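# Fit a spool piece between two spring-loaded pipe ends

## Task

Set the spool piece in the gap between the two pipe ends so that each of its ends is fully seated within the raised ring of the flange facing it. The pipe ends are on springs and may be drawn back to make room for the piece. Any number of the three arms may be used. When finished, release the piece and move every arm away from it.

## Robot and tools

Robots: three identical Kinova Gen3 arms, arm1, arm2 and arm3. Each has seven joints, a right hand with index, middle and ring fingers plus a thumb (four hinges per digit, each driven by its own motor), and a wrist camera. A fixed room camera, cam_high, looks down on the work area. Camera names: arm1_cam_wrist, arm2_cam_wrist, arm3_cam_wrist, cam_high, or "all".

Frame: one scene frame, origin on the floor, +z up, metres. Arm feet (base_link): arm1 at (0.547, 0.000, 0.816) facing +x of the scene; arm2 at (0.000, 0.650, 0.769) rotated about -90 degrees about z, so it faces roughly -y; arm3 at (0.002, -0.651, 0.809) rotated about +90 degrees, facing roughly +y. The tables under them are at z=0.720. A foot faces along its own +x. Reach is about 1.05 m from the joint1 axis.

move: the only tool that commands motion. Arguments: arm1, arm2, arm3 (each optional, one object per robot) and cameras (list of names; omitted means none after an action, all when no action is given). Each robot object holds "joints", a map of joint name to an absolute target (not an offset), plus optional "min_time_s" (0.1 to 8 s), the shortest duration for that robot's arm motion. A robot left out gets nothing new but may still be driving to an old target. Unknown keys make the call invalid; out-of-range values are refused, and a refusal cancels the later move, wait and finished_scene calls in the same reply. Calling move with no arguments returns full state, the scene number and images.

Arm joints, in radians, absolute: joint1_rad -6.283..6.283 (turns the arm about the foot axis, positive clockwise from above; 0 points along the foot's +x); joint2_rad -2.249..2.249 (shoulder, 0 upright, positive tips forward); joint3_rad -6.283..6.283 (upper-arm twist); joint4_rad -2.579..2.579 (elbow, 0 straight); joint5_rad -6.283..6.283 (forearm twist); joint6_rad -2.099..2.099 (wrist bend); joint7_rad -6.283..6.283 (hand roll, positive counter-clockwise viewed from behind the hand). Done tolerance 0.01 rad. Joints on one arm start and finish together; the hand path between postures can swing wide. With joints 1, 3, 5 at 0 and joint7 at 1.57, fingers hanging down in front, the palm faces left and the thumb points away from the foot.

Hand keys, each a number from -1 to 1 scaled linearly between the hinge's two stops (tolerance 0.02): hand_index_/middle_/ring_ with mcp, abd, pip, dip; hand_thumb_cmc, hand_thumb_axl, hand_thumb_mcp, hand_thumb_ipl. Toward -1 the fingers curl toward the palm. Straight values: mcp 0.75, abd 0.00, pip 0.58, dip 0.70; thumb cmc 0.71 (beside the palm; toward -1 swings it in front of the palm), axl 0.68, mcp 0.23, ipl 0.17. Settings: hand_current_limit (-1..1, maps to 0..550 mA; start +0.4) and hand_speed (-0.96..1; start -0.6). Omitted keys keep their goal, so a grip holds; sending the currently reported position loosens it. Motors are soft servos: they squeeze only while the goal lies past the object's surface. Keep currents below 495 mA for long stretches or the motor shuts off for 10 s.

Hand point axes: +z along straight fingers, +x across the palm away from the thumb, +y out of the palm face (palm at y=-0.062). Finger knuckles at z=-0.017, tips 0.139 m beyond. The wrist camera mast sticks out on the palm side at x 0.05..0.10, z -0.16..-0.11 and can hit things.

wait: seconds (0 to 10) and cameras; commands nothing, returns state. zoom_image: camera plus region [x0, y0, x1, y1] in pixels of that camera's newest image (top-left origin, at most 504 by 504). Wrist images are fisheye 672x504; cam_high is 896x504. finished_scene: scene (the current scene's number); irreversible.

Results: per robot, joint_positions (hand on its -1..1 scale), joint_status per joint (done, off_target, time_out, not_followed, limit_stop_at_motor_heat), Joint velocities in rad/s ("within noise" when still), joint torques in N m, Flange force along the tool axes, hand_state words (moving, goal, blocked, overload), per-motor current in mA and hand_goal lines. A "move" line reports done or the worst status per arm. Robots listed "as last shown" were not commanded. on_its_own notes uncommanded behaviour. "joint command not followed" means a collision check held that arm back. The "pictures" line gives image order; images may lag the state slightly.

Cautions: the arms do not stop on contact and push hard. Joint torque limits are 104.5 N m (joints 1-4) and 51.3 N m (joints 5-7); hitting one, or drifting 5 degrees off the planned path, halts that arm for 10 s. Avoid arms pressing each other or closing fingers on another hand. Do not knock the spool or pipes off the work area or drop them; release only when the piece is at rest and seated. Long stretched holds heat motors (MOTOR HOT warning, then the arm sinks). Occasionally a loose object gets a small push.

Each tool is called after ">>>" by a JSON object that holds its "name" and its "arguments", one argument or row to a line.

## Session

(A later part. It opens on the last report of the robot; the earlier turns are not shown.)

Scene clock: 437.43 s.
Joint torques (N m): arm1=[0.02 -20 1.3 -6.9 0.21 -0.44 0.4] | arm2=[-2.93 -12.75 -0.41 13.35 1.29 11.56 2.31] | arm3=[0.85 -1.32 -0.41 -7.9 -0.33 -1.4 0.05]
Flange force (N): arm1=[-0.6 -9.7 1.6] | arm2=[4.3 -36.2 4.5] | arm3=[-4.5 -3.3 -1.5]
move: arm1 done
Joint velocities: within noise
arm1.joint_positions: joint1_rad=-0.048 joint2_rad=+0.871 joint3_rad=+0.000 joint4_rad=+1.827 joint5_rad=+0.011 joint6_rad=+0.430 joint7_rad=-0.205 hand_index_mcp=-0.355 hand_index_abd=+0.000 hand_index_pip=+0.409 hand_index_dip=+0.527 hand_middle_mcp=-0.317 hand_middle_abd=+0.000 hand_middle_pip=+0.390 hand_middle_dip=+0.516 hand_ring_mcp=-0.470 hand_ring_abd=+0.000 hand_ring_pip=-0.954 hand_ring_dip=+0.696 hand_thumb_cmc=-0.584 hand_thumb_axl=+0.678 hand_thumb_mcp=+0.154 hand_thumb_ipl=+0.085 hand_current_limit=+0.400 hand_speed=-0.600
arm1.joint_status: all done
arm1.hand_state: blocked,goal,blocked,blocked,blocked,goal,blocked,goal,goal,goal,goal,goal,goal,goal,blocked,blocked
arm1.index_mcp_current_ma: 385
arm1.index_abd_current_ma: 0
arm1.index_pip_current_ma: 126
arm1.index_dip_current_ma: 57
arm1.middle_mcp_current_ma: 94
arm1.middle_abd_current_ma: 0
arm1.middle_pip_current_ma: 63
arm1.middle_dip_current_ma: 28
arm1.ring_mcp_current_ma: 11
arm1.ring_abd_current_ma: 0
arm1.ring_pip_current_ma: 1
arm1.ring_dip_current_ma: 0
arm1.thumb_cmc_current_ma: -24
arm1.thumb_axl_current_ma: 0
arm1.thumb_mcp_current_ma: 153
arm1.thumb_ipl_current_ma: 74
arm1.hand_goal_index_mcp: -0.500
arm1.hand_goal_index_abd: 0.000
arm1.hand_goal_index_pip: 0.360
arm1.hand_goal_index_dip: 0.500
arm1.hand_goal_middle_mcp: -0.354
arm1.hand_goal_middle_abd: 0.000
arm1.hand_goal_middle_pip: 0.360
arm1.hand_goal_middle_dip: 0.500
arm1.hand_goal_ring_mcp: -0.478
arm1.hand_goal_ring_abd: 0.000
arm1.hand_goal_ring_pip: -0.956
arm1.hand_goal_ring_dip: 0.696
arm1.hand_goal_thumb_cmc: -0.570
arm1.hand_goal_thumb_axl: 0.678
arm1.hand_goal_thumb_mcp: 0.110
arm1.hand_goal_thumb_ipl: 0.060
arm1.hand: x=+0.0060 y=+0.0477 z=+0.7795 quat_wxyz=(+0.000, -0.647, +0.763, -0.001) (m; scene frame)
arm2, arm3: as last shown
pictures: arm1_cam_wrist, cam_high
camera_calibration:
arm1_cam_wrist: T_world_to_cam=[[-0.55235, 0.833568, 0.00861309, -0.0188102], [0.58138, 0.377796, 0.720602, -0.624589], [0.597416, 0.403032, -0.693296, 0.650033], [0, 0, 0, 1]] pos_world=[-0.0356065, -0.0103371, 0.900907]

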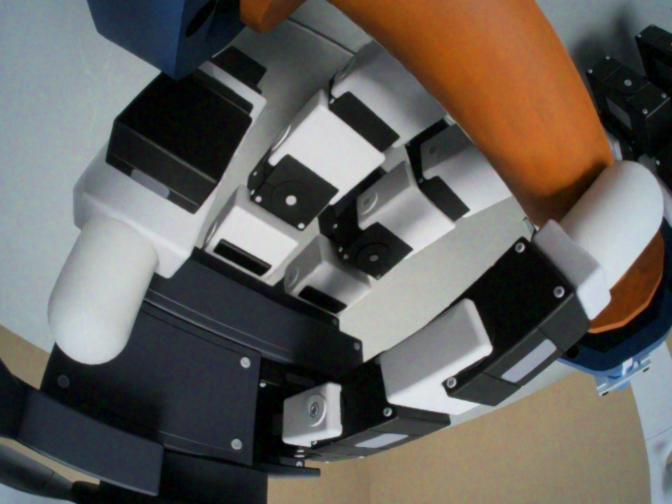

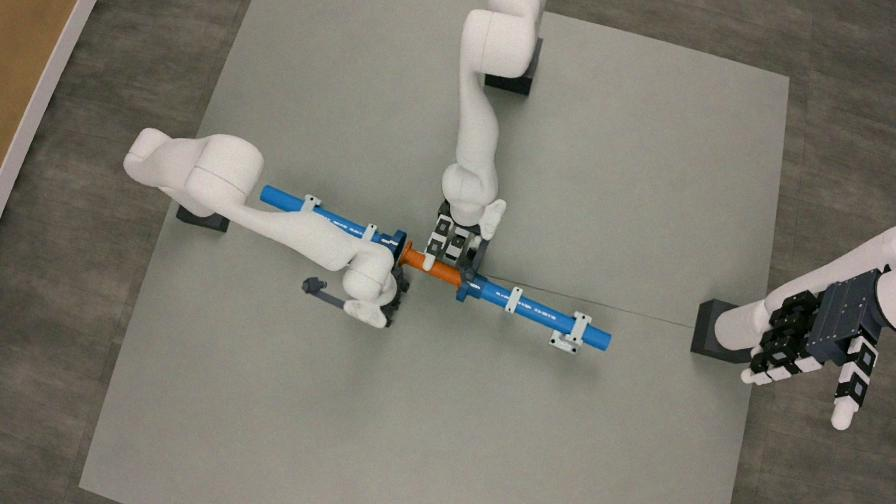

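>>> {"name": "move", "arguments": {
  "arm1": {"joints": {"joint1_rad": -0.0611, "joint2_rad": 0.8714, "joint4_rad": 1.8244, "joint5_rad": 0.0109, "joint6_rad": 0.432, "joint7_rad": -0.218}, "min_time_s": 1.5},
  "cameras": ["cam_high"]
}}

>>> {"name": "zoom_image", "arguments": {
  "camera": "cam_high",
  "region": [390, 210, 490, 310]
}}

>>> {"name": "zoom_image", "arguments": {
  "camera": "cam_high",
  "region": [440, 260, 490, 310]
}}

Scene clock: 442.90 s.
Joint torques (N m): arm1=[-1.31 -19.5 -0.17 -6.87 0.18 -0.41 0.73] | arm2=[-2.97 -12.71 -0.37 13.45 1.29 11.57 2.32] | arm3=[0.77 -1.28 -0.39 -7.85 -0.29 -1.4 0.05]
Flange force (N): arm1=[-2.9 -9.7 0.5] | arm2=[4.3 -36.6 4.4] | arm3=[-4.5 -3.1 -1.7]
move: arm1 done
Joint velocities: within noise
arm1.joint_positions: joint1_rad=-0.061 joint2_rad=+0.871 joint3_rad=+0.000 joint4_rad=+1.824 joint5_rad=+0.011 joint6_rad=+0.432 joint7_rad=-0.218 hand_index_mcp=-0.355 hand_index_abd=+0.022 hand_index_pip=+0.409 hand_index_dip=+0.527 hand_middle_mcp=-0.317 hand_middle_abd=+0.008 hand_middle_pip=+0.385 hand_middle_dip=+0.512 hand_ring_mcp=-0.470 hand_ring_abd=+0.000 hand_ring_pip=-0.954 hand_ring_dip=+0.696 hand_thumb_cmc=-0.566 hand_thumb_axl=+0.678 hand_thumb_mcp=+0.154 hand_thumb_ipl=+0.085 hand_current_limit=+0.400 hand_speed=-0.600
arm1.joint_status: all done
arm1.hand_state: blocked,blocked,blocked,blocked,blocked,goal,blocked,goal,goal,goal,goal,goal,goal,goal,blocked,blocked
arm1.index_mcp_current_ma: 385
arm1.index_abd_current_ma: 35
arm1.index_pip_current_ma: 126
arm1.index_dip_current_ma: 57
arm1.middle_mcp_current_ma: 94
arm1.middle_abd_current_ma: 9
arm1.middle_pip_current_ma: 51
arm1.middle_dip_current_ma: 18
arm1.ring_mcp_current_ma: 11
arm1.ring_abd_current_ma: 0
arm1.ring_pip_current_ma: 1
arm1.ring_dip_current_ma: 0
arm1.thumb_cmc_current_ma: 4
arm1.thumb_axl_current_ma: 0
arm1.thumb_mcp_current_ma: 153
arm1.thumb_ipl_current_ma: 74
arm1.hand_goal_index_mcp: -0.500
arm1.hand_goal_index_abd: 0.000
arm1.hand_goal_index_pip: 0.360
arm1.hand_goal_index_dip: 0.500
arm1.hand_goal_middle_mcp: -0.354
arm1.hand_goal_middle_abd: 0.000
arm1.hand_goal_middle_pip: 0.360
arm1.hand_goal_middle_dip: 0.500
arm1.hand_goal_ring_mcp: -0.478
arm1.hand_goal_ring_abd: 0.000
arm1.hand_goal_ring_pip: -0.956
arm1.hand_goal_ring_dip: 0.696
arm1.hand_goal_thumb_cmc: -0.570
arm1.hand_goal_thumb_axl: 0.678
arm1.hand_goal_thumb_mcp: 0.110
arm1.hand_goal_thumb_ipl: 0.060
arm1.hand: x=+0.0050 y=+0.0418 z=+0.7796 quat_wxyz=(+0.000, -0.647, +0.763, -0.001) (m; scene frame)
arm2.joint_positions: joint1_rad=+0.211 joint2_rad=+0.828 joint3_rad=+0.000 joint4_rad=+1.578 joint5_rad=+0.000 joint6_rad=+0.743 joint7_rad=+3.169 hand_index_mcp=+0.774 hand_index_abd=+0.000 hand_index_pip=-0.728 hand_index_dip=-0.027 hand_middle_mcp=+0.753 hand_middle_abd=+0.000 hand_middle_pip=-0.729 hand_middle_dip=-0.027 hand_ring_mcp=+0.753 hand_ring_abd=+0.000 hand_ring_pip=-0.729 hand_ring_dip=-0.027 hand_thumb_cmc=-0.569 hand_thumb_axl=+0.677 hand_thumb_mcp=+0.223 hand_thumb_ipl=+0.168 hand_current_limit=+0.400 hand_speed=-0.600
arm2.joint_status: not commanded
arm2.hand_state: blocked,goal,goal,goal,goal,goal,goal,goal,goal,goal,goal,goal,goal,goal,goal,goal
arm2.index_mcp_current_ma: 55
arm2.index_abd_current_ma: 0
arm2.index_pip_current_ma: 16
arm2.index_dip_current_ma: 5
arm2.middle_mcp_current_ma: -1
arm2.middle_abd_current_ma: 0
arm2.middle_pip_current_ma: 13
arm2.middle_dip_current_ma: 6
arm2.ring_mcp_current_ma: -1
arm2.ring_abd_current_ma: 0
arm2.ring_pip_current_ma: 13
arm2.ring_dip_current_ma: 4
arm2.thumb_cmc_current_ma: 2
arm2.thumb_axl_current_ma: -1
arm2.thumb_mcp_current_ma: -6
arm2.thumb_ipl_current_ma: 0
arm2.hand_goal_index_mcp: 0.754
arm2.hand_goal_index_abd: 0.000
arm2.hand_goal_index_pip: -0.736
arm2.hand_goal_index_dip: -0.030
arm2.hand_goal_middle_mcp: 0.754
arm2.hand_goal_middle_abd: 0.000
arm2.hand_goal_middle_pip: -0.736
arm2.hand_goal_middle_dip: -0.030
arm2.hand_goal_ring_mcp: 0.754
arm2.hand_goal_ring_abd: 0.000
arm2.hand_goal_ring_pip: -0.736
arm2.hand_goal_ring_dip: -0.030
arm2.hand_goal_thumb_cmc: -0.570
arm2.hand_goal_thumb_axl: 0.678
arm2.hand_goal_thumb_mcp: 0.226
arm2.hand_goal_thumb_ipl: 0.168
arm2.hand: x=-0.0871 y=+0.2255 z=+0.8080 quat_wxyz=(-0.002, +0.082, +0.997, +0.000) (m; scene frame)
arm3: as last shown
pictures: cam_high

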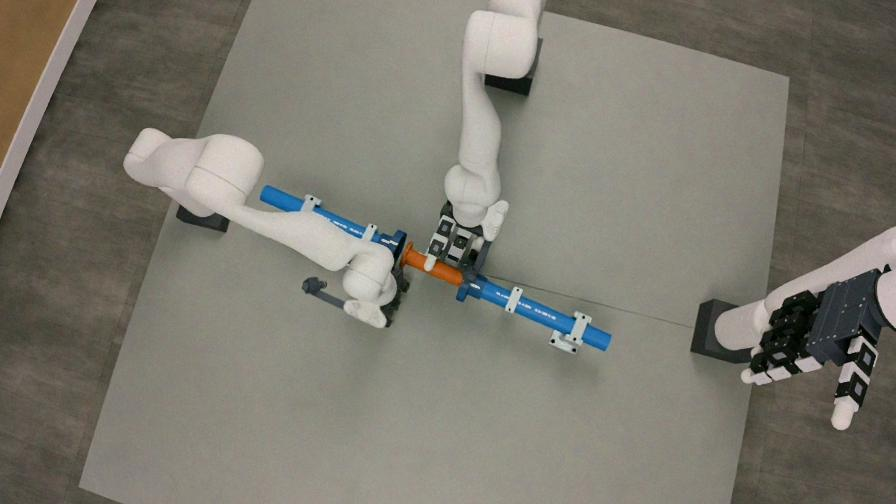

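Scaled by 5.040 from the camera's 896x504 image, which has a finer 1280x720 frame.

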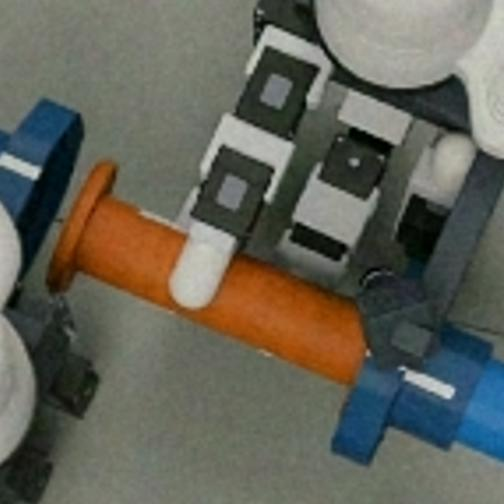

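Scaled by 10.080 from the camera's 896x504 image, which has a finer 1280x720 frame.

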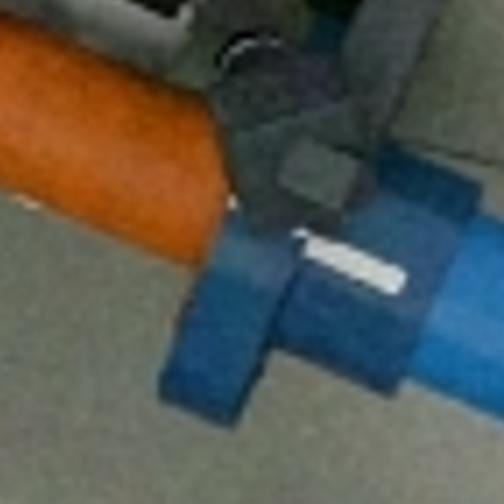

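>>> {"name": "move", "arguments": {
  "arm2": {"joints": {"joint1_rad": 0.21, "joint2_rad": 0.8489, "joint4_rad": 1.5263, "joint6_rad": 0.7733, "joint7_rad": 3.1678}, "min_time_s": 2},
  "cameras": ["cam_high", "arm1_cam_wrist"]
}}

>>> {"name": "zoom_image", "arguments": {
  "camera": "cam_high",
  "region": [390, 220, 440, 270]
}}

>>> {"name": "zoom_image", "arguments": {
  "camera": "arm1_cam_wrist",
  "region": [552, 260, 672, 380]
}}

Scene clock: 448.23 s.
Joint torques (N m): arm1=[-1.31 -19.61 -0.14 -6.82 0.21 -0.41 0.73] | arm2=[-2.45 -15.77 0.12 7.52 0.81 8.45 1.61] | arm3=[0.83 -1.23 -0.43 -7.86 -0.29 -1.4 -0.01]
Flange force (N): arm1=[-2.8 -9.5 0.8] | arm2=[3.8 -26.1 4.4] | arm3=[-4.3 -3.4 -1.6]
move: arm2 done
Joint velocities: within noise
arm1, arm3: as last shown
arm2.joint_positions: joint1_rad=+0.210 joint2_rad=+0.849 joint3_rad=+0.000 joint4_rad=+1.526 joint5_rad=+0.000 joint6_rad=+0.773 joint7_rad=+3.168 hand_index_mcp=+0.774 hand_index_abd=+0.000 hand_index_pip=-0.728 hand_index_dip=-0.027 hand_middle_mcp=+0.753 hand_middle_abd=+0.000 hand_middle_pip=-0.729 hand_middle_dip=-0.027 hand_ring_mcp=+0.753 hand_ring_abd=+0.000 hand_ring_pip=-0.729 hand_ring_dip=-0.027 hand_thumb_cmc=-0.569 hand_thumb_axl=+0.677 hand_thumb_mcp=+0.223 hand_thumb_ipl=+0.168 hand_current_limit=+0.400 hand_speed=-0.600
arm2.joint_status: all done
arm2.hand_state: blocked,goal,goal,goal,goal,goal,goal,goal,goal,goal,goal,goal,goal,goal,goal,goal
arm2.index_mcp_current_ma: 55
arm2.index_abd_current_ma: 0
arm2.index_pip_current_ma: 16
arm2.index_dip_current_ma: 5
arm2.middle_mcp_current_ma: -1
arm2.middle_abd_current_ma: 0
arm2.middle_pip_current_ma: 13
arm2.middle_dip_current_ma: 6
arm2.ring_mcp_current_ma: -1
arm2.ring_abd_current_ma: 0
arm2.ring_pip_current_ma: 13
arm2.ring_dip_current_ma: 4
arm2.thumb_cmc_current_ma: 2
arm2.thumb_axl_current_ma: -1
arm2.thumb_mcp_current_ma: -6
arm2.thumb_ipl_current_ma: 0
arm2.hand_goal_index_mcp: 0.754
arm2.hand_goal_index_abd: 0.000
arm2.hand_goal_index_pip: -0.736
arm2.hand_goal_index_dip: -0.030
arm2.hand_goal_middle_mcp: 0.754
arm2.hand_goal_middle_abd: 0.000
arm2.hand_goal_middle_pip: -0.736
arm2.hand_goal_middle_dip: -0.030
arm2.hand_goal_ring_mcp: 0.754
arm2.hand_goal_ring_abd: 0.000
arm2.hand_goal_ring_pip: -0.736
arm2.hand_goal_ring_dip: -0.030
arm2.hand_goal_thumb_cmc: -0.570
arm2.hand_goal_thumb_axl: 0.678
arm2.hand_goal_thumb_mcp: 0.226
arm2.hand_goal_thumb_ipl: 0.168
arm2.hand: x=-0.0892 y=+0.2127 z=+0.8081 quat_wxyz=(-0.002, +0.082, +0.997, +0.000) (m; scene frame)
pictures: arm1_cam_wrist, cam_high
camera_calibration:
arm1_cam_wrist: T_world_to_cam=[[-0.552298, 0.833605, 0.00835968, -0.0141602], [0.581315, 0.377919, 0.72059, -0.621898], [0.597528, 0.40284, -0.693311, 0.653032], [0, 0, 0, 1]] pos_world=[-0.036507, -0.0162363, 0.901007]

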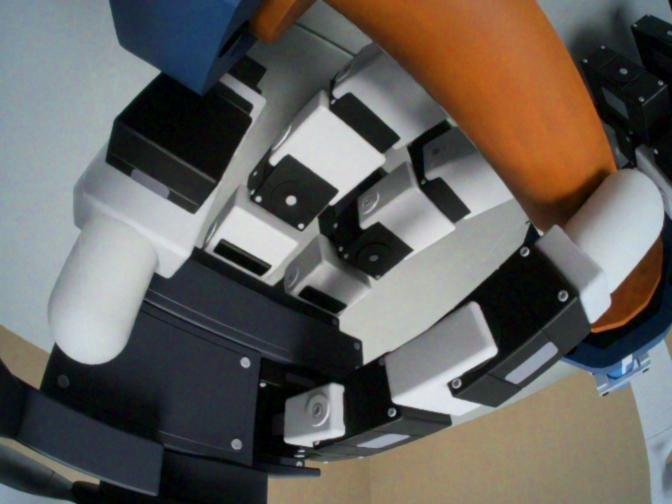

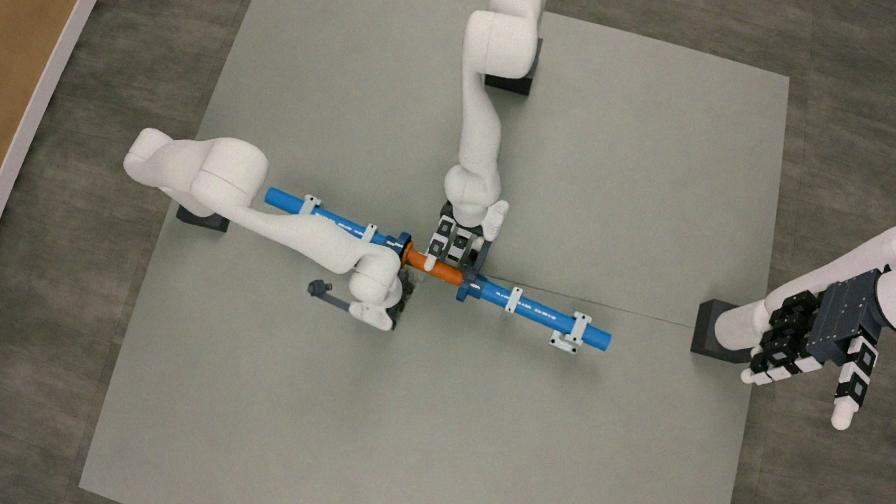

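Scaled by 10.080 from the camera's 896x504 image, which has a finer 1280x720 frame.

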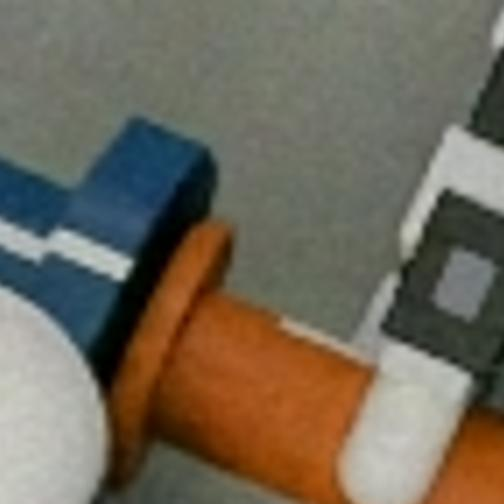

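Scaled by 4.200 from the camera's 672x504 image, which has a finer 960x720 frame.

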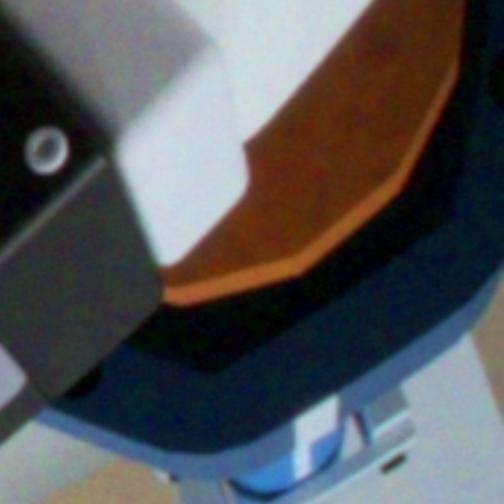

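>>> {"name": "zoom_image", "arguments": {
  "camera": "arm1_cam_wrist",
  "region": [582, 260, 672, 350]
}}

Scaled by 5.600 from the camera's 672x504 image, which has a finer 960x720 frame.

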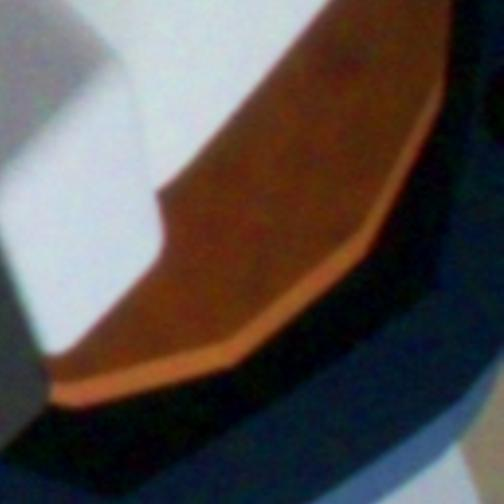

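>>> {"name": "move", "arguments": {
  "arm2": {"joints": {"joint1_rad": 0.2097, "joint2_rad": 0.859, "joint4_rad": 1.5018, "joint6_rad": 0.7877, "joint7_rad": 3.1675}, "min_time_s": 1.5},
  "cameras": ["cam_high", "arm1_cam_wrist"]
}}

>>> {"name": "zoom_image", "arguments": {
  "camera": "cam_high",
  "region": [390, 220, 440, 270]
}}

>>> {"name": "zoom_image", "arguments": {
  "camera": "arm1_cam_wrist",
  "region": [552, 240, 672, 360]
}}

Scene clock: 466.20 s.
Joint torques (N m): arm1=[-1.3 -19.59 -0.17 -6.89 0.22 -0.42 0.71] | arm2=[-2.13 -17.13 0.42 4.71 0.59 7 1.32] | arm3=[0.86 -1.2 -0.41 -7.84 -0.26 -1.4 0.07]
Flange force (N): arm1=[-2.9 -9.7 0.7] | arm2=[3.3 -20.7 4.3] | arm3=[-4.3 -3.1 -1.7]
move: arm2 done
Joint velocities: within noise
arm1, arm3: as last shown
arm2.joint_positions: joint1_rad=+0.210 joint2_rad=+0.859 joint3_rad=+0.000 joint4_rad=+1.502 joint5_rad=+0.000 joint6_rad=+0.788 joint7_rad=+3.167 hand_index_mcp=+0.774 hand_index_abd=+0.000 hand_index_pip=-0.728 hand_index_dip=-0.027 hand_middle_mcp=+0.753 hand_middle_abd=+0.000 hand_middle_pip=-0.729 hand_middle_dip=-0.027 hand_ring_mcp=+0.753 hand_ring_abd=+0.000 hand_ring_pip=-0.729 hand_ring_dip=-0.027 hand_thumb_cmc=-0.569 hand_thumb_axl=+0.677 hand_thumb_mcp=+0.223 hand_thumb_ipl=+0.168 hand_current_limit=+0.400 hand_speed=-0.600
arm2.joint_status: all done
arm2.hand_state: blocked,goal,goal,goal,goal,goal,goal,goal,goal,goal,goal,goal,goal,goal,goal,goal
arm2.index_mcp_current_ma: 55
arm2.index_abd_current_ma: 0
arm2.index_pip_current_ma: 16
arm2.index_dip_current_ma: 5
arm2.middle_mcp_current_ma: -1
arm2.middle_abd_current_ma: 0
arm2.middle_pip_current_ma: 13
arm2.middle_dip_current_ma: 6
arm2.ring_mcp_current_ma: -1
arm2.ring_abd_current_ma: 0
arm2.ring_pip_current_ma: 13
arm2.ring_dip_current_ma: 4
arm2.thumb_cmc_current_ma: 2
arm2.thumb_axl_current_ma: -1
arm2.thumb_mcp_current_ma: -6
arm2.thumb_ipl_current_ma: 0
arm2.hand_goal_index_mcp: 0.754
arm2.hand_goal_index_abd: 0.000
arm2.hand_goal_index_pip: -0.736
arm2.hand_goal_index_dip: -0.030
arm2.hand_goal_middle_mcp: 0.754
arm2.hand_goal_middle_abd: 0.000
arm2.hand_goal_middle_pip: -0.736
arm2.hand_goal_middle_dip: -0.030
arm2.hand_goal_ring_mcp: 0.754
arm2.hand_goal_ring_abd: 0.000
arm2.hand_goal_ring_pip: -0.736
arm2.hand_goal_ring_dip: -0.030
arm2.hand_goal_thumb_cmc: -0.570
arm2.hand_goal_thumb_axl: 0.678
arm2.hand_goal_thumb_mcp: 0.226
arm2.hand_goal_thumb_ipl: 0.168
arm2.hand: x=-0.0902 y=+0.2067 z=+0.8081 quat_wxyz=(-0.002, +0.082, +0.997, +0.000) (m; scene frame)
pictures: arm1_cam_wrist, cam_high
camera_calibration:
arm1_cam_wrist: T_world_to_cam=[[-0.552298, 0.833605, 0.00835968, -0.0141602], [0.581315, 0.377919, 0.72059, -0.621898], [0.597528, 0.40284, -0.693311, 0.653032], [0, 0, 0, 1]] pos_world=[-0.036507, -0.0162363, 0.901007]

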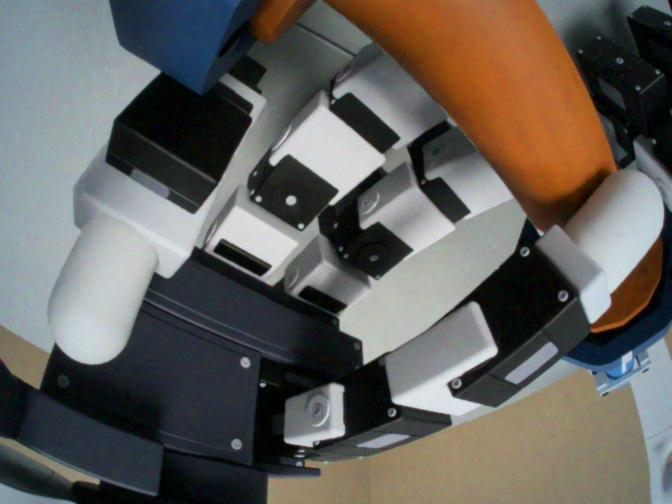

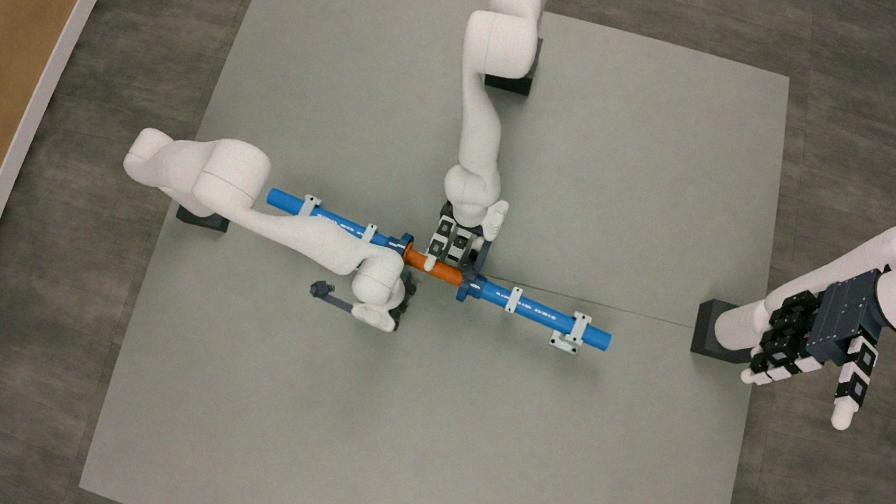

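Scaled by 10.080 from the camera's 896x504 image, which has a finer 1280x720 frame.

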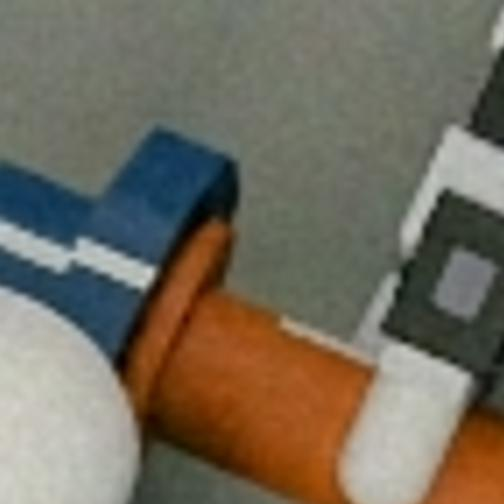

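Scaled by 4.200 from the camera's 672x504 image, which has a finer 960x720 frame.

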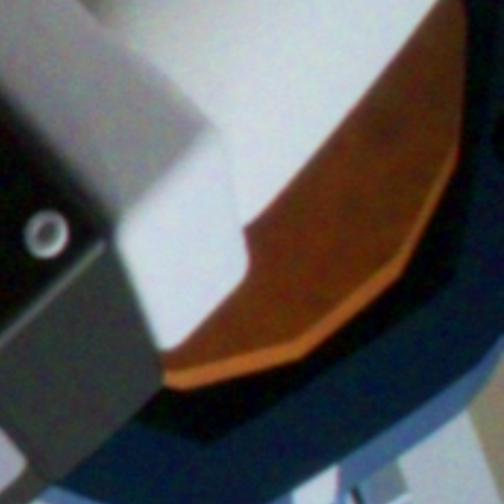

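>>> {"name": "move", "arguments": {
  "arm2": {"joints": {"joint1_rad": 0.2092, "joint2_rad": 0.8795, "joint4_rad": 1.4523, "joint6_rad": 0.8168, "joint7_rad": 3.1671}, "min_time_s": 2},
  "cameras": ["cam_high", "arm1_cam_wrist"]
}}

>>> {"name": "zoom_image", "arguments": {
  "camera": "cam_high",
  "region": [390, 220, 440, 270]
}}

>>> {"name": "zoom_image", "arguments": {
  "camera": "arm1_cam_wrist",
  "region": [552, 240, 672, 360]
}}

Scene clock: 470.93 s.
Joint torques (N m): arm1=[1.62 -19.08 2.81 -6.02 0.15 -0.04 0.03] | arm2=[-1.14 -20.12 1.36 -1.89 0.27 3.27 0.53] | arm3=[0.79 -1.27 -0.4 -7.84 -0.26 -1.41 0.09]
Flange force (N): arm1=[2.1 -9.1 0.4] | arm2=[2.0 -8.0 3.4] | arm3=[-4.5 -3.1 -1.7]
move: arm2 done
Joint velocities: within noise
arm1: as last shown
arm1.joint_positions: joint1_rad=-0.061 joint2_rad=+0.871 joint3_rad=+0.000 joint4_rad=+1.824 joint5_rad=+0.011 joint6_rad=+0.432 joint7_rad=-0.218 hand_index_mcp=-0.355 hand_index_abd=-0.023 hand_index_pip=+0.411 hand_index_dip=+0.527 hand_middle_mcp=-0.318 hand_middle_abd=-0.004 hand_middle_pip=+0.377 hand_middle_dip=+0.508 hand_ring_mcp=-0.470 hand_ring_abd=+0.000 hand_ring_pip=-0.954 hand_ring_dip=+0.696 hand_thumb_cmc=-0.586 hand_thumb_axl=+0.677 hand_thumb_mcp=+0.154 hand_thumb_ipl=+0.085 hand_current_limit=+0.400 hand_speed=-0.600
arm1.hand_state: blocked,blocked,blocked,blocked,blocked,goal,goal,goal,goal,goal,goal,goal,goal,goal,blocked,blocked
arm1.index_abd_current_ma: -39
arm1.index_pip_current_ma: 131
arm1.middle_mcp_current_ma: 91
arm1.middle_abd_current_ma: -4
arm1.middle_pip_current_ma: 29
arm1.middle_dip_current_ma: 10
arm1.thumb_cmc_current_ma: -28
arm1.thumb_axl_current_ma: -1
arm1.hand: x=+0.0050 y=+0.0417 z=+0.7796 quat_wxyz=(+0.000, -0.647, +0.763, -0.001) (m; scene frame)
arm2.joint_positions: joint1_rad=+0.209 joint2_rad=+0.879 joint3_rad=+0.000 joint4_rad=+1.452 joint5_rad=+0.000 joint6_rad=+0.817 joint7_rad=+3.167 hand_index_mcp=+0.767 hand_index_abd=+0.000 hand_index_pip=-0.728 hand_index_dip=-0.027 hand_middle_mcp=+0.753 hand_middle_abd=+0.000 hand_middle_pip=-0.729 hand_middle_dip=-0.027 hand_ring_mcp=+0.753 hand_ring_abd=+0.000 hand_ring_pip=-0.729 hand_ring_dip=-0.027 hand_thumb_cmc=-0.569 hand_thumb_axl=+0.677 hand_thumb_mcp=+0.223 hand_thumb_ipl=+0.168 hand_current_limit=+0.400 hand_speed=-0.600
arm2.joint_status: all done
arm2.hand_state: goal,goal,goal,goal,goal,goal,goal,goal,goal,goal,goal,goal,goal,goal,goal,goal
arm2.index_mcp_current_ma: 31
arm2.index_abd_current_ma: 0
arm2.index_pip_current_ma: 16
arm2.index_dip_current_ma: 5
arm2.middle_mcp_current_ma: -1
arm2.middle_abd_current_ma: 0
arm2.middle_pip_current_ma: 13
arm2.middle_dip_current_ma: 6
arm2.ring_mcp_current_ma: -1
arm2.ring_abd_current_ma: 0
arm2.ring_pip_current_ma: 13
arm2.ring_dip_current_ma: 4
arm2.thumb_cmc_current_ma: 2
arm2.thumb_axl_current_ma: -1
arm2.thumb_mcp_current_ma: -6
arm2.thumb_ipl_current_ma: 0
arm2.hand_goal_index_mcp: 0.754
arm2.hand_goal_index_abd: 0.000
arm2.hand_goal_index_pip: -0.736
arm2.hand_goal_index_dip: -0.030
arm2.hand_goal_middle_mcp: 0.754
arm2.hand_goal_middle_abd: 0.000
arm2.hand_goal_middle_pip: -0.736
arm2.hand_goal_middle_dip: -0.030
arm2.hand_goal_ring_mcp: 0.754
arm2.hand_goal_ring_abd: 0.000
arm2.hand_goal_ring_pip: -0.736
arm2.hand_goal_ring_dip: -0.030
arm2.hand_goal_thumb_cmc: -0.570
arm2.hand_goal_thumb_axl: 0.678
arm2.hand_goal_thumb_mcp: 0.226
arm2.hand_goal_thumb_ipl: 0.168
arm2.hand: x=-0.0922 y=+0.1949 z=+0.8081 quat_wxyz=(-0.002, +0.082, +0.997, +0.000) (m; scene frame)
arm3.joint_positions: joint1_rad=-0.868 joint2_rad=-0.482 joint3_rad=-0.019 joint4_rad=+1.383 joint5_rad=+0.057 joint6_rad=+1.867 joint7_rad=+1.872 hand_index_mcp=+0.753 hand_index_abd=+0.000 hand_index_pip=+0.577 hand_index_dip=+0.696 hand_middle_mcp=+0.753 hand_middle_abd=+0.000 hand_middle_pip=+0.577 hand_middle_dip=+0.696 hand_ring_mcp=+0.753 hand_ring_abd=+0.000 hand_ring_pip=+0.577 hand_ring_dip=+0.696 hand_thumb_cmc=+0.714 hand_thumb_axl=+0.677 hand_thumb_mcp=+0.224 hand_thumb_ipl=+0.168 hand_current_limit=+0.400 hand_speed=-0.600
arm3.joint_status: not commanded
arm3.hand_state: goal,goal,goal,goal,goal,goal,goal,goal,goal,goal,goal,goal,goal,goal,goal,goal
arm3.index_mcp_current_ma: 0
arm3.index_abd_current_ma: 0
arm3.index_pip_current_ma: 0
arm3.index_dip_current_ma: 0
arm3.middle_mcp_current_ma: 0
arm3.middle_abd_current_ma: 0
arm3.middle_pip_current_ma: 0
arm3.middle_dip_current_ma: 0
arm3.ring_mcp_current_ma: 0
arm3.ring_abd_current_ma: 0
arm3.ring_pip_current_ma: 0
arm3.ring_dip_current_ma: 0
arm3.thumb_cmc_current_ma: 0
arm3.thumb_axl_current_ma: 0
arm3.thumb_mcp_current_ma: -1
arm3.thumb_ipl_current_ma: 0
arm3.hand_goal_index_mcp: 0.754
arm3.hand_goal_index_abd: 0.000
arm3.hand_goal_index_pip: 0.576
arm3.hand_goal_index_dip: 0.696
arm3.hand_goal_middle_mcp: 0.754
arm3.hand_goal_middle_abd: 0.000
arm3.hand_goal_middle_pip: 0.576
arm3.hand_goal_middle_dip: 0.696
arm3.hand_goal_ring_mcp: 0.754
arm3.hand_goal_ring_abd: 0.000
arm3.hand_goal_ring_pip: 0.576
arm3.hand_goal_ring_dip: 0.696
arm3.hand_goal_thumb_cmc: 0.714
arm3.hand_goal_thumb_axl: 0.678
arm3.hand_goal_thumb_mcp: 0.226
arm3.hand_goal_thumb_ipl: 0.168
arm3.hand: x=-0.1526 y=-0.5810 z=+1.3755 quat_wxyz=(+0.116, -0.959, +0.214, +0.147) (m; scene frame)
pictures: arm1_cam_wrist, cam_high
camera_calibration:
arm1_cam_wrist: T_world_to_cam=[[-0.552348, 0.833571, 0.00841745, -0.0142687], [0.581292, 0.377904, 0.720616, -0.621793], [0.597504, 0.402924, -0.693283, 0.652998], [0, 0, 0, 1]] pos_world=[-0.0366069, -0.0162366, 0.900907]

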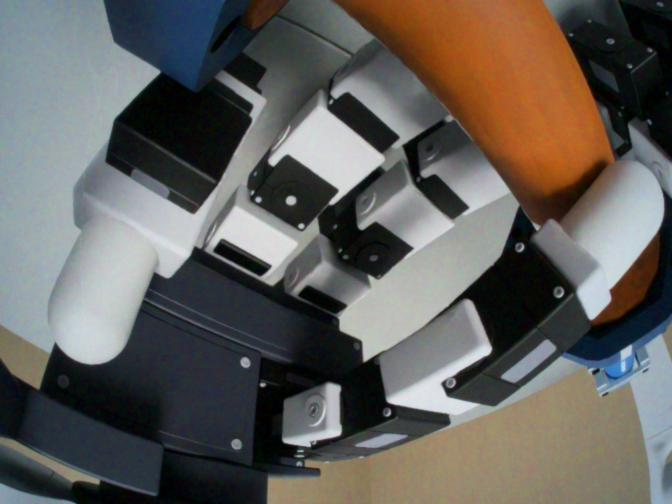

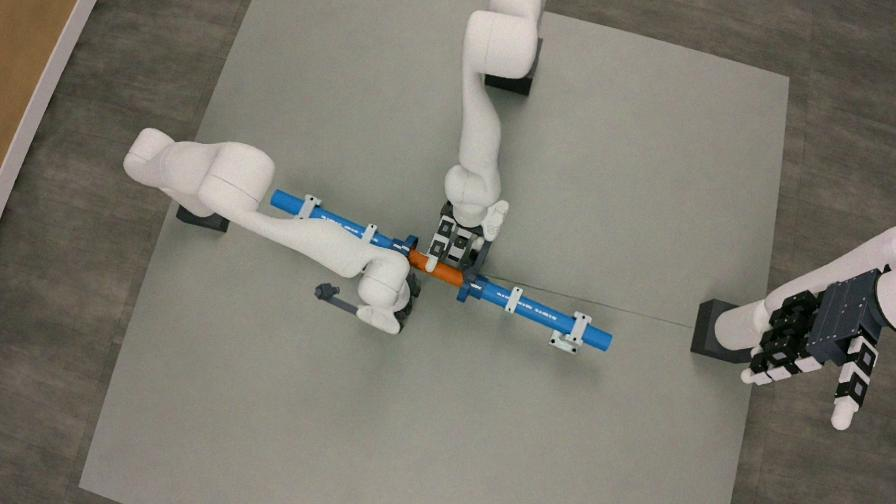

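Scaled by 10.080 from the camera's 896x504 image, which has a finer 1280x720 frame.

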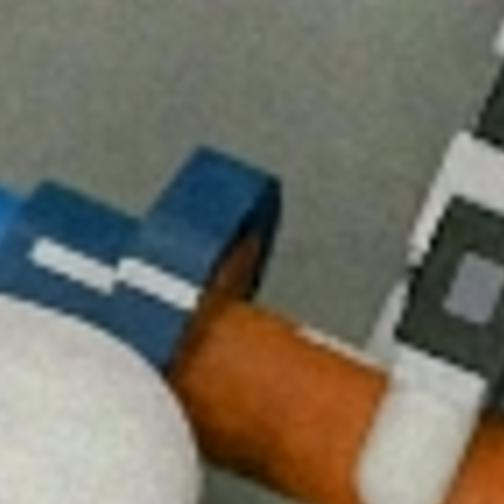

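Scaled by 4.200 from the camera's 672x504 image, which has a finer 960x720 frame.

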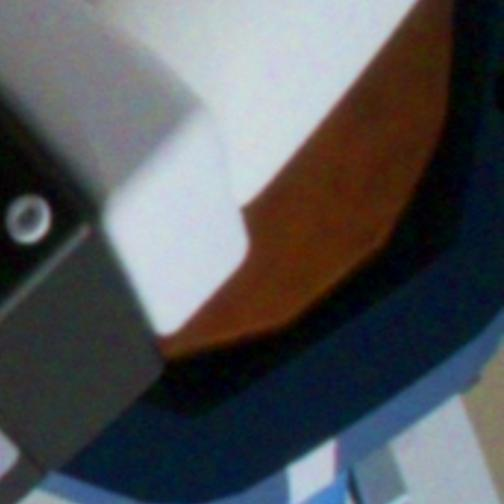

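>>> {"name": "move", "arguments": {
  "arm2": {"joints": {"joint1_rad": 0.208, "joint2_rad": 0.9187, "joint4_rad": 1.3582, "joint6_rad": 0.8716, "joint7_rad": 3.1659}, "min_time_s": 2.5}
}}

>>> {"name": "move", "arguments": {
  "arm1": {"joints": {"hand_index_mcp": -0.35, "hand_middle_mcp": -0.315, "hand_thumb_mcp": 0.2, "hand_thumb_ipl": 0.1, "hand_speed": -0.85}},
  "cameras": ["cam_high", "arm1_cam_wrist"]
}}

>>> {"name": "zoom_image", "arguments": {
  "camera": "cam_high",
  "region": [390, 210, 490, 310]
}}

Scene clock: 476.03 s.
Joint torques (N m): arm1=[2.39 -18.79 3.53 -6 0.14 -0.01 -0.2] | arm2=[-0.77 -21.92 1.71 -7.2 -0.14 0.01 -0.18] | arm3=[0.88 -1.28 -0.4 -7.88 -0.33 -1.42 0.03]
Flange force (N): arm1=[3.3 -9.6 -0.2] | arm2=[1.7 3.4 0.4] | arm3=[-4.4 -3.3 -1.6]
move: arm2 done
Joint velocities: within noise
arm1, arm3: as last shown
arm1.joint_positions: joint1_rad=-0.061 joint2_rad=+0.871 joint3_rad=+0.000 joint4_rad=+1.824 joint5_rad=+0.011 joint6_rad=+0.432 joint7_rad=-0.218 hand_index_mcp=-0.355 hand_index_abd=-0.041 hand_index_pip=+0.411 hand_index_dip=+0.527 hand_middle_mcp=-0.318 hand_middle_abd=-0.004 hand_middle_pip=+0.377 hand_middle_dip=+0.508 hand_ring_mcp=-0.470 hand_ring_abd=+0.000 hand_ring_pip=-0.954 hand_ring_dip=+0.696 hand_thumb_cmc=-0.603 hand_thumb_axl=+0.674 hand_thumb_mcp=+0.154 hand_thumb_ipl=+0.085 hand_current_limit=+0.400 hand_speed=-0.600
arm1.hand_state: blocked,blocked,blocked,blocked,blocked,goal,goal,goal,goal,goal,goal,goal,blocked,goal,blocked,blocked
arm1.index_abd_current_ma: -80
arm1.index_pip_current_ma: 132
arm1.thumb_cmc_current_ma: -75
arm1.thumb_axl_current_ma: -5
arm1.hand: x=+0.0050 y=+0.0418 z=+0.7796 quat_wxyz=(+0.000, -0.647, +0.763, -0.001) (m; scene frame)
arm2.joint_positions: joint1_rad=+0.208 joint2_rad=+0.919 joint3_rad=+0.000 joint4_rad=+1.358 joint5_rad=+0.000 joint6_rad=+0.872 joint7_rad=+3.166 hand_index_mcp=+0.758 hand_index_abd=+0.000 hand_index_pip=-0.728 hand_index_dip=-0.027 hand_middle_mcp=+0.753 hand_middle_abd=+0.000 hand_middle_pip=-0.729 hand_middle_dip=-0.027 hand_ring_mcp=+0.753 hand_ring_abd=+0.000 hand_ring_pip=-0.729 hand_ring_dip=-0.027 hand_thumb_cmc=-0.569 hand_thumb_axl=+0.677 hand_thumb_mcp=+0.223 hand_thumb_ipl=+0.168 hand_current_limit=+0.400 hand_speed=-0.600
arm2.joint_status: all done
arm2.hand_state: goal,goal,goal,goal,goal,goal,goal,goal,goal,goal,goal,goal,goal,goal,goal,goal
arm2.index_mcp_current_ma: 8
arm2.index_abd_current_ma: 0
arm2.index_pip_current_ma: 16
arm2.index_dip_current_ma: 5
arm2.middle_mcp_current_ma: -1
arm2.middle_abd_current_ma: 0
arm2.middle_pip_current_ma: 13
arm2.middle_dip_current_ma: 6
arm2.ring_mcp_current_ma: -1
arm2.ring_abd_current_ma: 0
arm2.ring_pip_current_ma: 13
arm2.ring_dip_current_ma: 4
arm2.thumb_cmc_current_ma: 2
arm2.thumb_axl_current_ma: -1
arm2.thumb_mcp_current_ma: -6
arm2.thumb_ipl_current_ma: 0
arm2.hand_goal_index_mcp: 0.754
arm2.hand_goal_index_abd: 0.000
arm2.hand_goal_index_pip: -0.736
arm2.hand_goal_index_dip: -0.030
arm2.hand_goal_middle_mcp: 0.754
arm2.hand_goal_middle_abd: 0.000
arm2.hand_goal_middle_pip: -0.736
arm2.hand_goal_middle_dip: -0.030
arm2.hand_goal_ring_mcp: 0.754
arm2.hand_goal_ring_abd: 0.000
arm2.hand_goal_ring_pip: -0.736
arm2.hand_goal_ring_dip: -0.030
arm2.hand_goal_thumb_cmc: -0.570
arm2.hand_goal_thumb_axl: 0.678
arm2.hand_goal_thumb_mcp: 0.226
arm2.hand_goal_thumb_ipl: 0.168
arm2.hand: x=-0.0956 y=+0.1733 z=+0.8082 quat_wxyz=(-0.002, +0.082, +0.997, +0.000) (m; scene frame)
pictures: none

Scene clock: 476.70 s.
Joint torques (N m): arm1=[0.39 -18.86 1.53 -6.25 0.12 -0.13 0.32] | arm2=[-0.85 -21.89 1.77 -7.18 -0.15 0.02 -0.19] | arm3=[0.86 -1.25 -0.4 -7.8 -0.29 -1.4 0.04]
Flange force (N): arm1=[0.0 -9.5 -0.3] | arm2=[1.9 3.4 0.4] | arm3=[-4.5 -3.3 -1.9]
move: arm1 off_target
Joint velocities: within noise
arm1.joint_positions: joint1_rad=-0.061 joint2_rad=+0.871 joint3_rad=+0.000 joint4_rad=+1.824 joint5_rad=+0.011 joint6_rad=+0.432 joint7_rad=-0.218 hand_index_mcp=-0.326 hand_index_abd=-0.021 hand_index_pip=+0.390 hand_index_dip=+0.516 hand_middle_mcp=-0.306 hand_middle_abd=-0.003 hand_middle_pip=+0.368 hand_middle_dip=+0.503 hand_ring_mcp=-0.470 hand_ring_abd=+0.000 hand_ring_pip=-0.954 hand_ring_dip=+0.696 hand_thumb_cmc=-0.573 hand_thumb_axl=+0.676 hand_thumb_mcp=+0.191 hand_thumb_ipl=+0.098 hand_current_limit=+0.400 hand_speed=-0.850
arm1.joint_status: hand_index_mcp off_target (ended at -0.326, target -0.350); the others done
arm1.hand_state: blocked,blocked,blocked,goal,goal,goal,goal,goal,goal,goal,goal,goal,goal,goal,goal,goal
arm1.index_mcp_current_ma: 52
arm1.index_abd_current_ma: -32
arm1.index_pip_current_ma: 65
arm1.index_dip_current_ma: 27
arm1.middle_mcp_current_ma: 11
arm1.middle_abd_current_ma: -2
arm1.middle_pip_current_ma: 10
arm1.middle_dip_current_ma: 3
arm1.ring_mcp_current_ma: 11
arm1.ring_abd_current_ma: 0
arm1.ring_pip_current_ma: 1
arm1.ring_dip_current_ma: 0
arm1.thumb_cmc_current_ma: -3
arm1.thumb_axl_current_ma: -2
arm1.thumb_mcp_current_ma: -18
arm1.thumb_ipl_current_ma: -2
arm1.hand_goal_index_mcp: -0.350
arm1.hand_goal_index_abd: 0.000
arm1.hand_goal_index_pip: 0.360
arm1.hand_goal_index_dip: 0.500
arm1.hand_goal_middle_mcp: -0.314
arm1.hand_goal_middle_abd: 0.000
arm1.hand_goal_middle_pip: 0.360
arm1.hand_goal_middle_dip: 0.500
arm1.hand_goal_ring_mcp: -0.478
arm1.hand_goal_ring_abd: 0.000
arm1.hand_goal_ring_pip: -0.956
arm1.hand_goal_ring_dip: 0.696
arm1.hand_goal_thumb_cmc: -0.570
arm1.hand_goal_thumb_axl: 0.678
arm1.hand_goal_thumb_mcp: 0.200
arm1.hand_goal_thumb_ipl: 0.100
arm1.on_its_own: hand_index_pip moved -0.021 toward your old target +0.360
arm1.hand: x=+0.0051 y=+0.0418 z=+0.7795 quat_wxyz=(+0.000, -0.647, +0.763, -0.001) (m; scene frame)
arm2, arm3: as last shown
pictures: arm1_cam_wrist, cam_high
camera_calibration:
arm1_cam_wrist: T_world_to_cam=[[-0.552216, 0.833659, 0.00838209, -0.0142594], [0.581326, 0.377825, 0.72063, -0.621901], [0.597593, 0.402816, -0.693269, 0.652887], [0, 0, 0, 1]] pos_world=[-0.0365072, -0.0161361, 0.900907]

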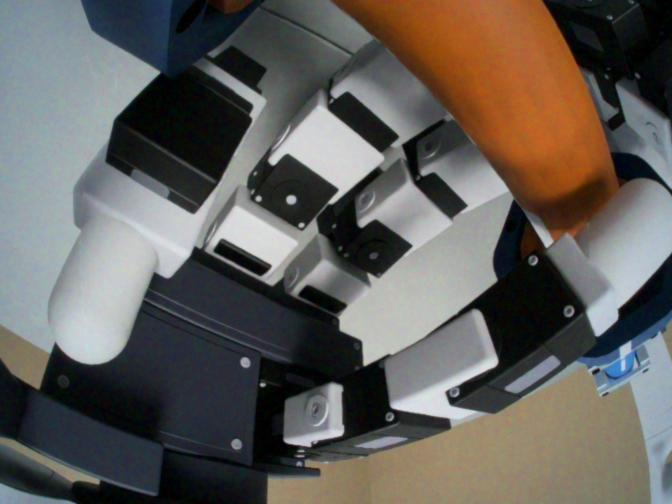

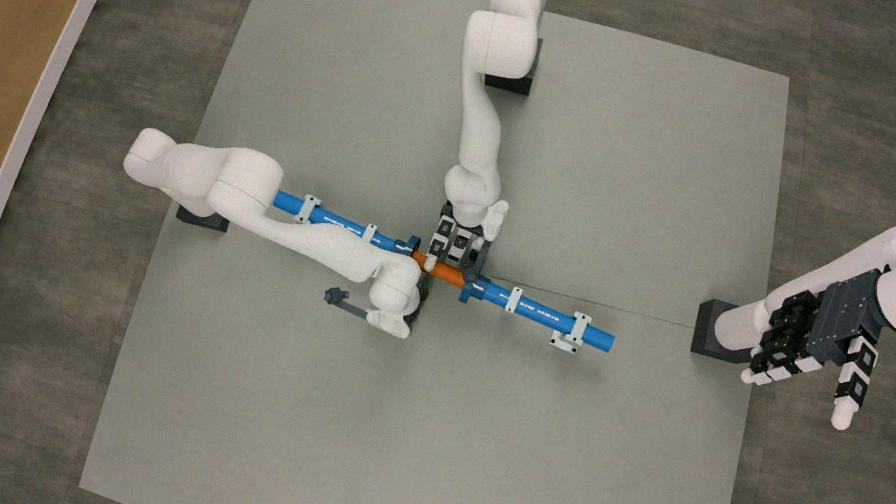

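Scaled by 5.040 from the camera's 896x504 image, which has a finer 1280x720 frame.

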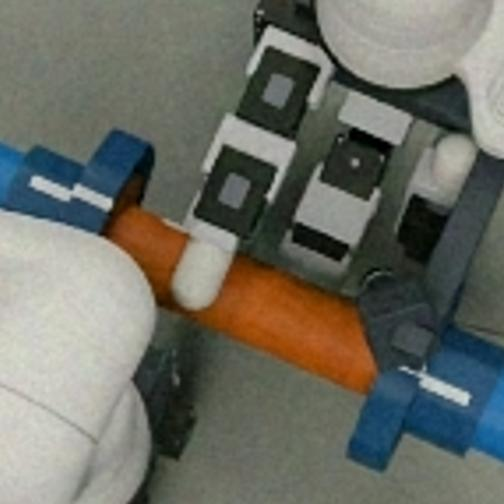

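>>> {"name": "move", "arguments": {
  "arm1": {"joints": {"hand_index_mcp": -0.07, "hand_middle_mcp": -0.07, "hand_index_pip": 0.5, "hand_middle_pip": 0.5, "hand_index_dip": 0.65, "hand_middle_dip": 0.65, "hand_thumb_mcp": 0.38, "hand_thumb_ipl": 0.168, "hand_speed": -0.8}},
  "arm2": {"joints": {"joint1_rad": 0.2604, "joint2_rad": 0.9675, "joint4_rad": 1.2434, "joint6_rad": 0.9378, "joint7_rad": 3.2182}, "min_time_s": 2},
  "cameras": ["cam_high", "arm1_cam_wrist"]
}}

>>> {"name": "zoom_image", "arguments": {
  "camera": "cam_high",
  "region": [390, 210, 490, 310]
}}

Scene clock: 484.80 s.
Joint torques (N m): arm1=[0.1 -18.49 1.11 -6.32 0.15 -0.14 0.41] | arm2=[-0.84 -22.83 1.73 -7.53 -0.11 0.04 -0.15] | arm3=[0.84 -1.3 -0.4 -7.93 -0.3 -1.41 0.06]
Flange force (N): arm1=[-0.5 -10.0 -1.1] | arm2=[1.5 3.8 0.5] | arm3=[-4.4 -3.1 -1.4]
move: arm1 done; arm2 done
Joint velocities: within noise
arm1.joint_positions: joint1_rad=-0.061 joint2_rad=+0.871 joint3_rad=+0.000 joint4_rad=+1.824 joint5_rad=+0.011 joint6_rad=+0.432 joint7_rad=-0.218 hand_index_mcp=-0.064 hand_index_abd=-0.003 hand_index_pip=+0.500 hand_index_dip=+0.648 hand_middle_mcp=-0.065 hand_middle_abd=-0.003 hand_middle_pip=+0.500 hand_middle_dip=+0.648 hand_ring_mcp=-0.470 hand_ring_abd=+0.000 hand_ring_pip=-0.954 hand_ring_dip=+0.696 hand_thumb_cmc=-0.573 hand_thumb_axl=+0.676 hand_thumb_mcp=+0.371 hand_thumb_ipl=+0.164 hand_current_limit=+0.400 hand_speed=-0.800
arm1.joint_status: all done
arm1.hand_state: goal,goal,goal,goal,goal,goal,goal,goal,goal,goal,goal,goal,goal,goal,goal,goal
arm1.index_mcp_current_ma: 8
arm1.index_abd_current_ma: -2
arm1.index_pip_current_ma: 0
arm1.index_dip_current_ma: -2
arm1.middle_mcp_current_ma: 7
arm1.middle_abd_current_ma: -2
arm1.middle_pip_current_ma: 0
arm1.middle_dip_current_ma: -2
arm1.ring_mcp_current_ma: 11
arm1.ring_abd_current_ma: 0
arm1.ring_pip_current_ma: 1
arm1.ring_dip_current_ma: 0
arm1.thumb_cmc_current_ma: -3
arm1.thumb_axl_current_ma: -2
arm1.thumb_mcp_current_ma: -18
arm1.thumb_ipl_current_ma: -6
arm1.hand_goal_index_mcp: -0.070
arm1.hand_goal_index_abd: 0.000
arm1.hand_goal_index_pip: 0.500
arm1.hand_goal_index_dip: 0.650
arm1.hand_goal_middle_mcp: -0.070
arm1.hand_goal_middle_abd: 0.000
arm1.hand_goal_middle_pip: 0.500
arm1.hand_goal_middle_dip: 0.650
arm1.hand_goal_ring_mcp: -0.478
arm1.hand_goal_ring_abd: 0.000
arm1.hand_goal_ring_pip: -0.956
arm1.hand_goal_ring_dip: 0.696
arm1.hand_goal_thumb_cmc: -0.570
arm1.hand_goal_thumb_axl: 0.678
arm1.hand_goal_thumb_mcp: 0.380
arm1.hand_goal_thumb_ipl: 0.168
arm1.hand: x=+0.0050 y=+0.0418 z=+0.7796 quat_wxyz=(+0.000, -0.647, +0.763, -0.001) (m; scene frame)
arm2.joint_positions: joint1_rad=+0.260 joint2_rad=+0.967 joint3_rad=+0.000 joint4_rad=+1.243 joint5_rad=+0.000 joint6_rad=+0.938 joint7_rad=+3.218 hand_index_mcp=+0.758 hand_index_abd=+0.000 hand_index_pip=-0.728 hand_index_dip=-0.027 hand_middle_mcp=+0.753 hand_middle_abd=+0.000 hand_middle_pip=-0.729 hand_middle_dip=-0.027 hand_ring_mcp=+0.753 hand_ring_abd=+0.000 hand_ring_pip=-0.729 hand_ring_dip=-0.027 hand_thumb_cmc=-0.569 hand_thumb_axl=+0.677 hand_thumb_mcp=+0.223 hand_thumb_ipl=+0.168 hand_current_limit=+0.400 hand_speed=-0.600
arm2.joint_status: all done
arm2.hand_state: goal,goal,goal,goal,goal,goal,goal,goal,goal,goal,goal,goal,goal,goal,goal,goal
arm2.index_mcp_current_ma: 8
arm2.index_abd_current_ma: 0
arm2.index_pip_current_ma: 16
arm2.index_dip_current_ma: 5
arm2.middle_mcp_current_ma: -1
arm2.middle_abd_current_ma: 0
arm2.middle_pip_current_ma: 13
arm2.middle_dip_current_ma: 6
arm2.ring_mcp_current_ma: -1
arm2.ring_abd_current_ma: 0
arm2.ring_pip_current_ma: 13
arm2.ring_dip_current_ma: 4
arm2.thumb_cmc_current_ma: 2
arm2.thumb_axl_current_ma: -1
arm2.thumb_mcp_current_ma: -6
arm2.thumb_ipl_current_ma: 0
arm2.hand_goal_index_mcp: 0.754
arm2.hand_goal_index_abd: 0.000
arm2.hand_goal_index_pip: -0.736
arm2.hand_goal_index_dip: -0.030
arm2.hand_goal_middle_mcp: 0.754
arm2.hand_goal_middle_abd: 0.000
arm2.hand_goal_middle_pip: -0.736
arm2.hand_goal_middle_dip: -0.030
arm2.hand_goal_ring_mcp: 0.754
arm2.hand_goal_ring_abd: 0.000
arm2.hand_goal_ring_pip: -0.736
arm2.hand_goal_ring_dip: -0.030
arm2.hand_goal_thumb_cmc: -0.570
arm2.hand_goal_thumb_axl: 0.678
arm2.hand_goal_thumb_mcp: 0.226
arm2.hand_goal_thumb_ipl: 0.168
arm2.hand: x=-0.1306 y=+0.1568 z=+0.8081 quat_wxyz=(-0.002, +0.082, +0.997, +0.000) (m; scene frame)
arm3: as last shown
pictures: arm1_cam_wrist, cam_high
camera_calibration:
arm1_cam_wrist: T_world_to_cam=[[-0.552298, 0.833605, 0.00835968, -0.0141602], [0.581315, 0.377919, 0.72059, -0.621898], [0.597528, 0.40284, -0.693311, 0.653032], [0, 0, 0, 1]] pos_world=[-0.036507, -0.0162363, 0.901007]

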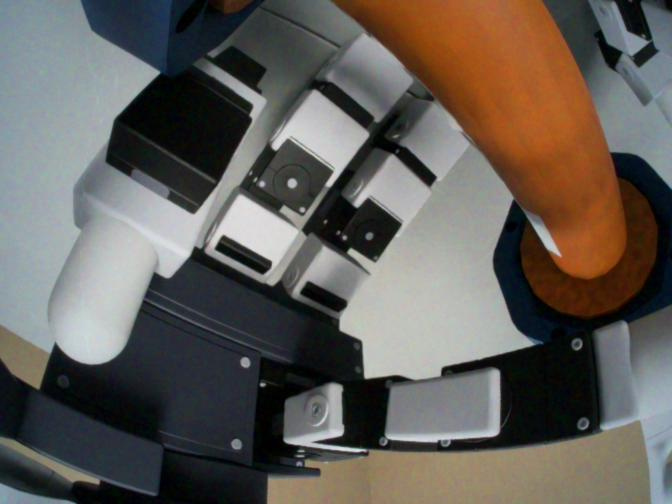

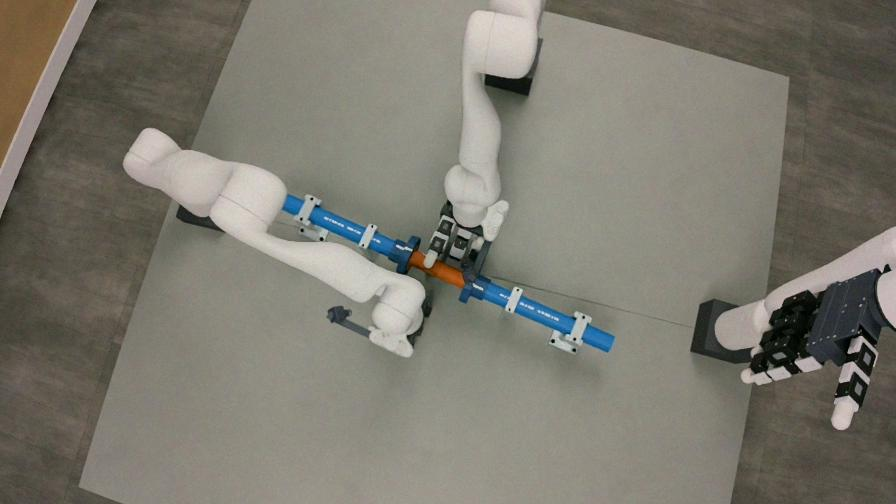

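Scaled by 5.040 from the camera's 896x504 image, which has a finer 1280x720 frame.

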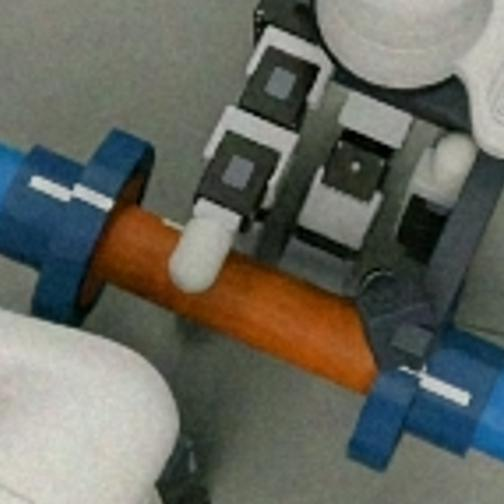

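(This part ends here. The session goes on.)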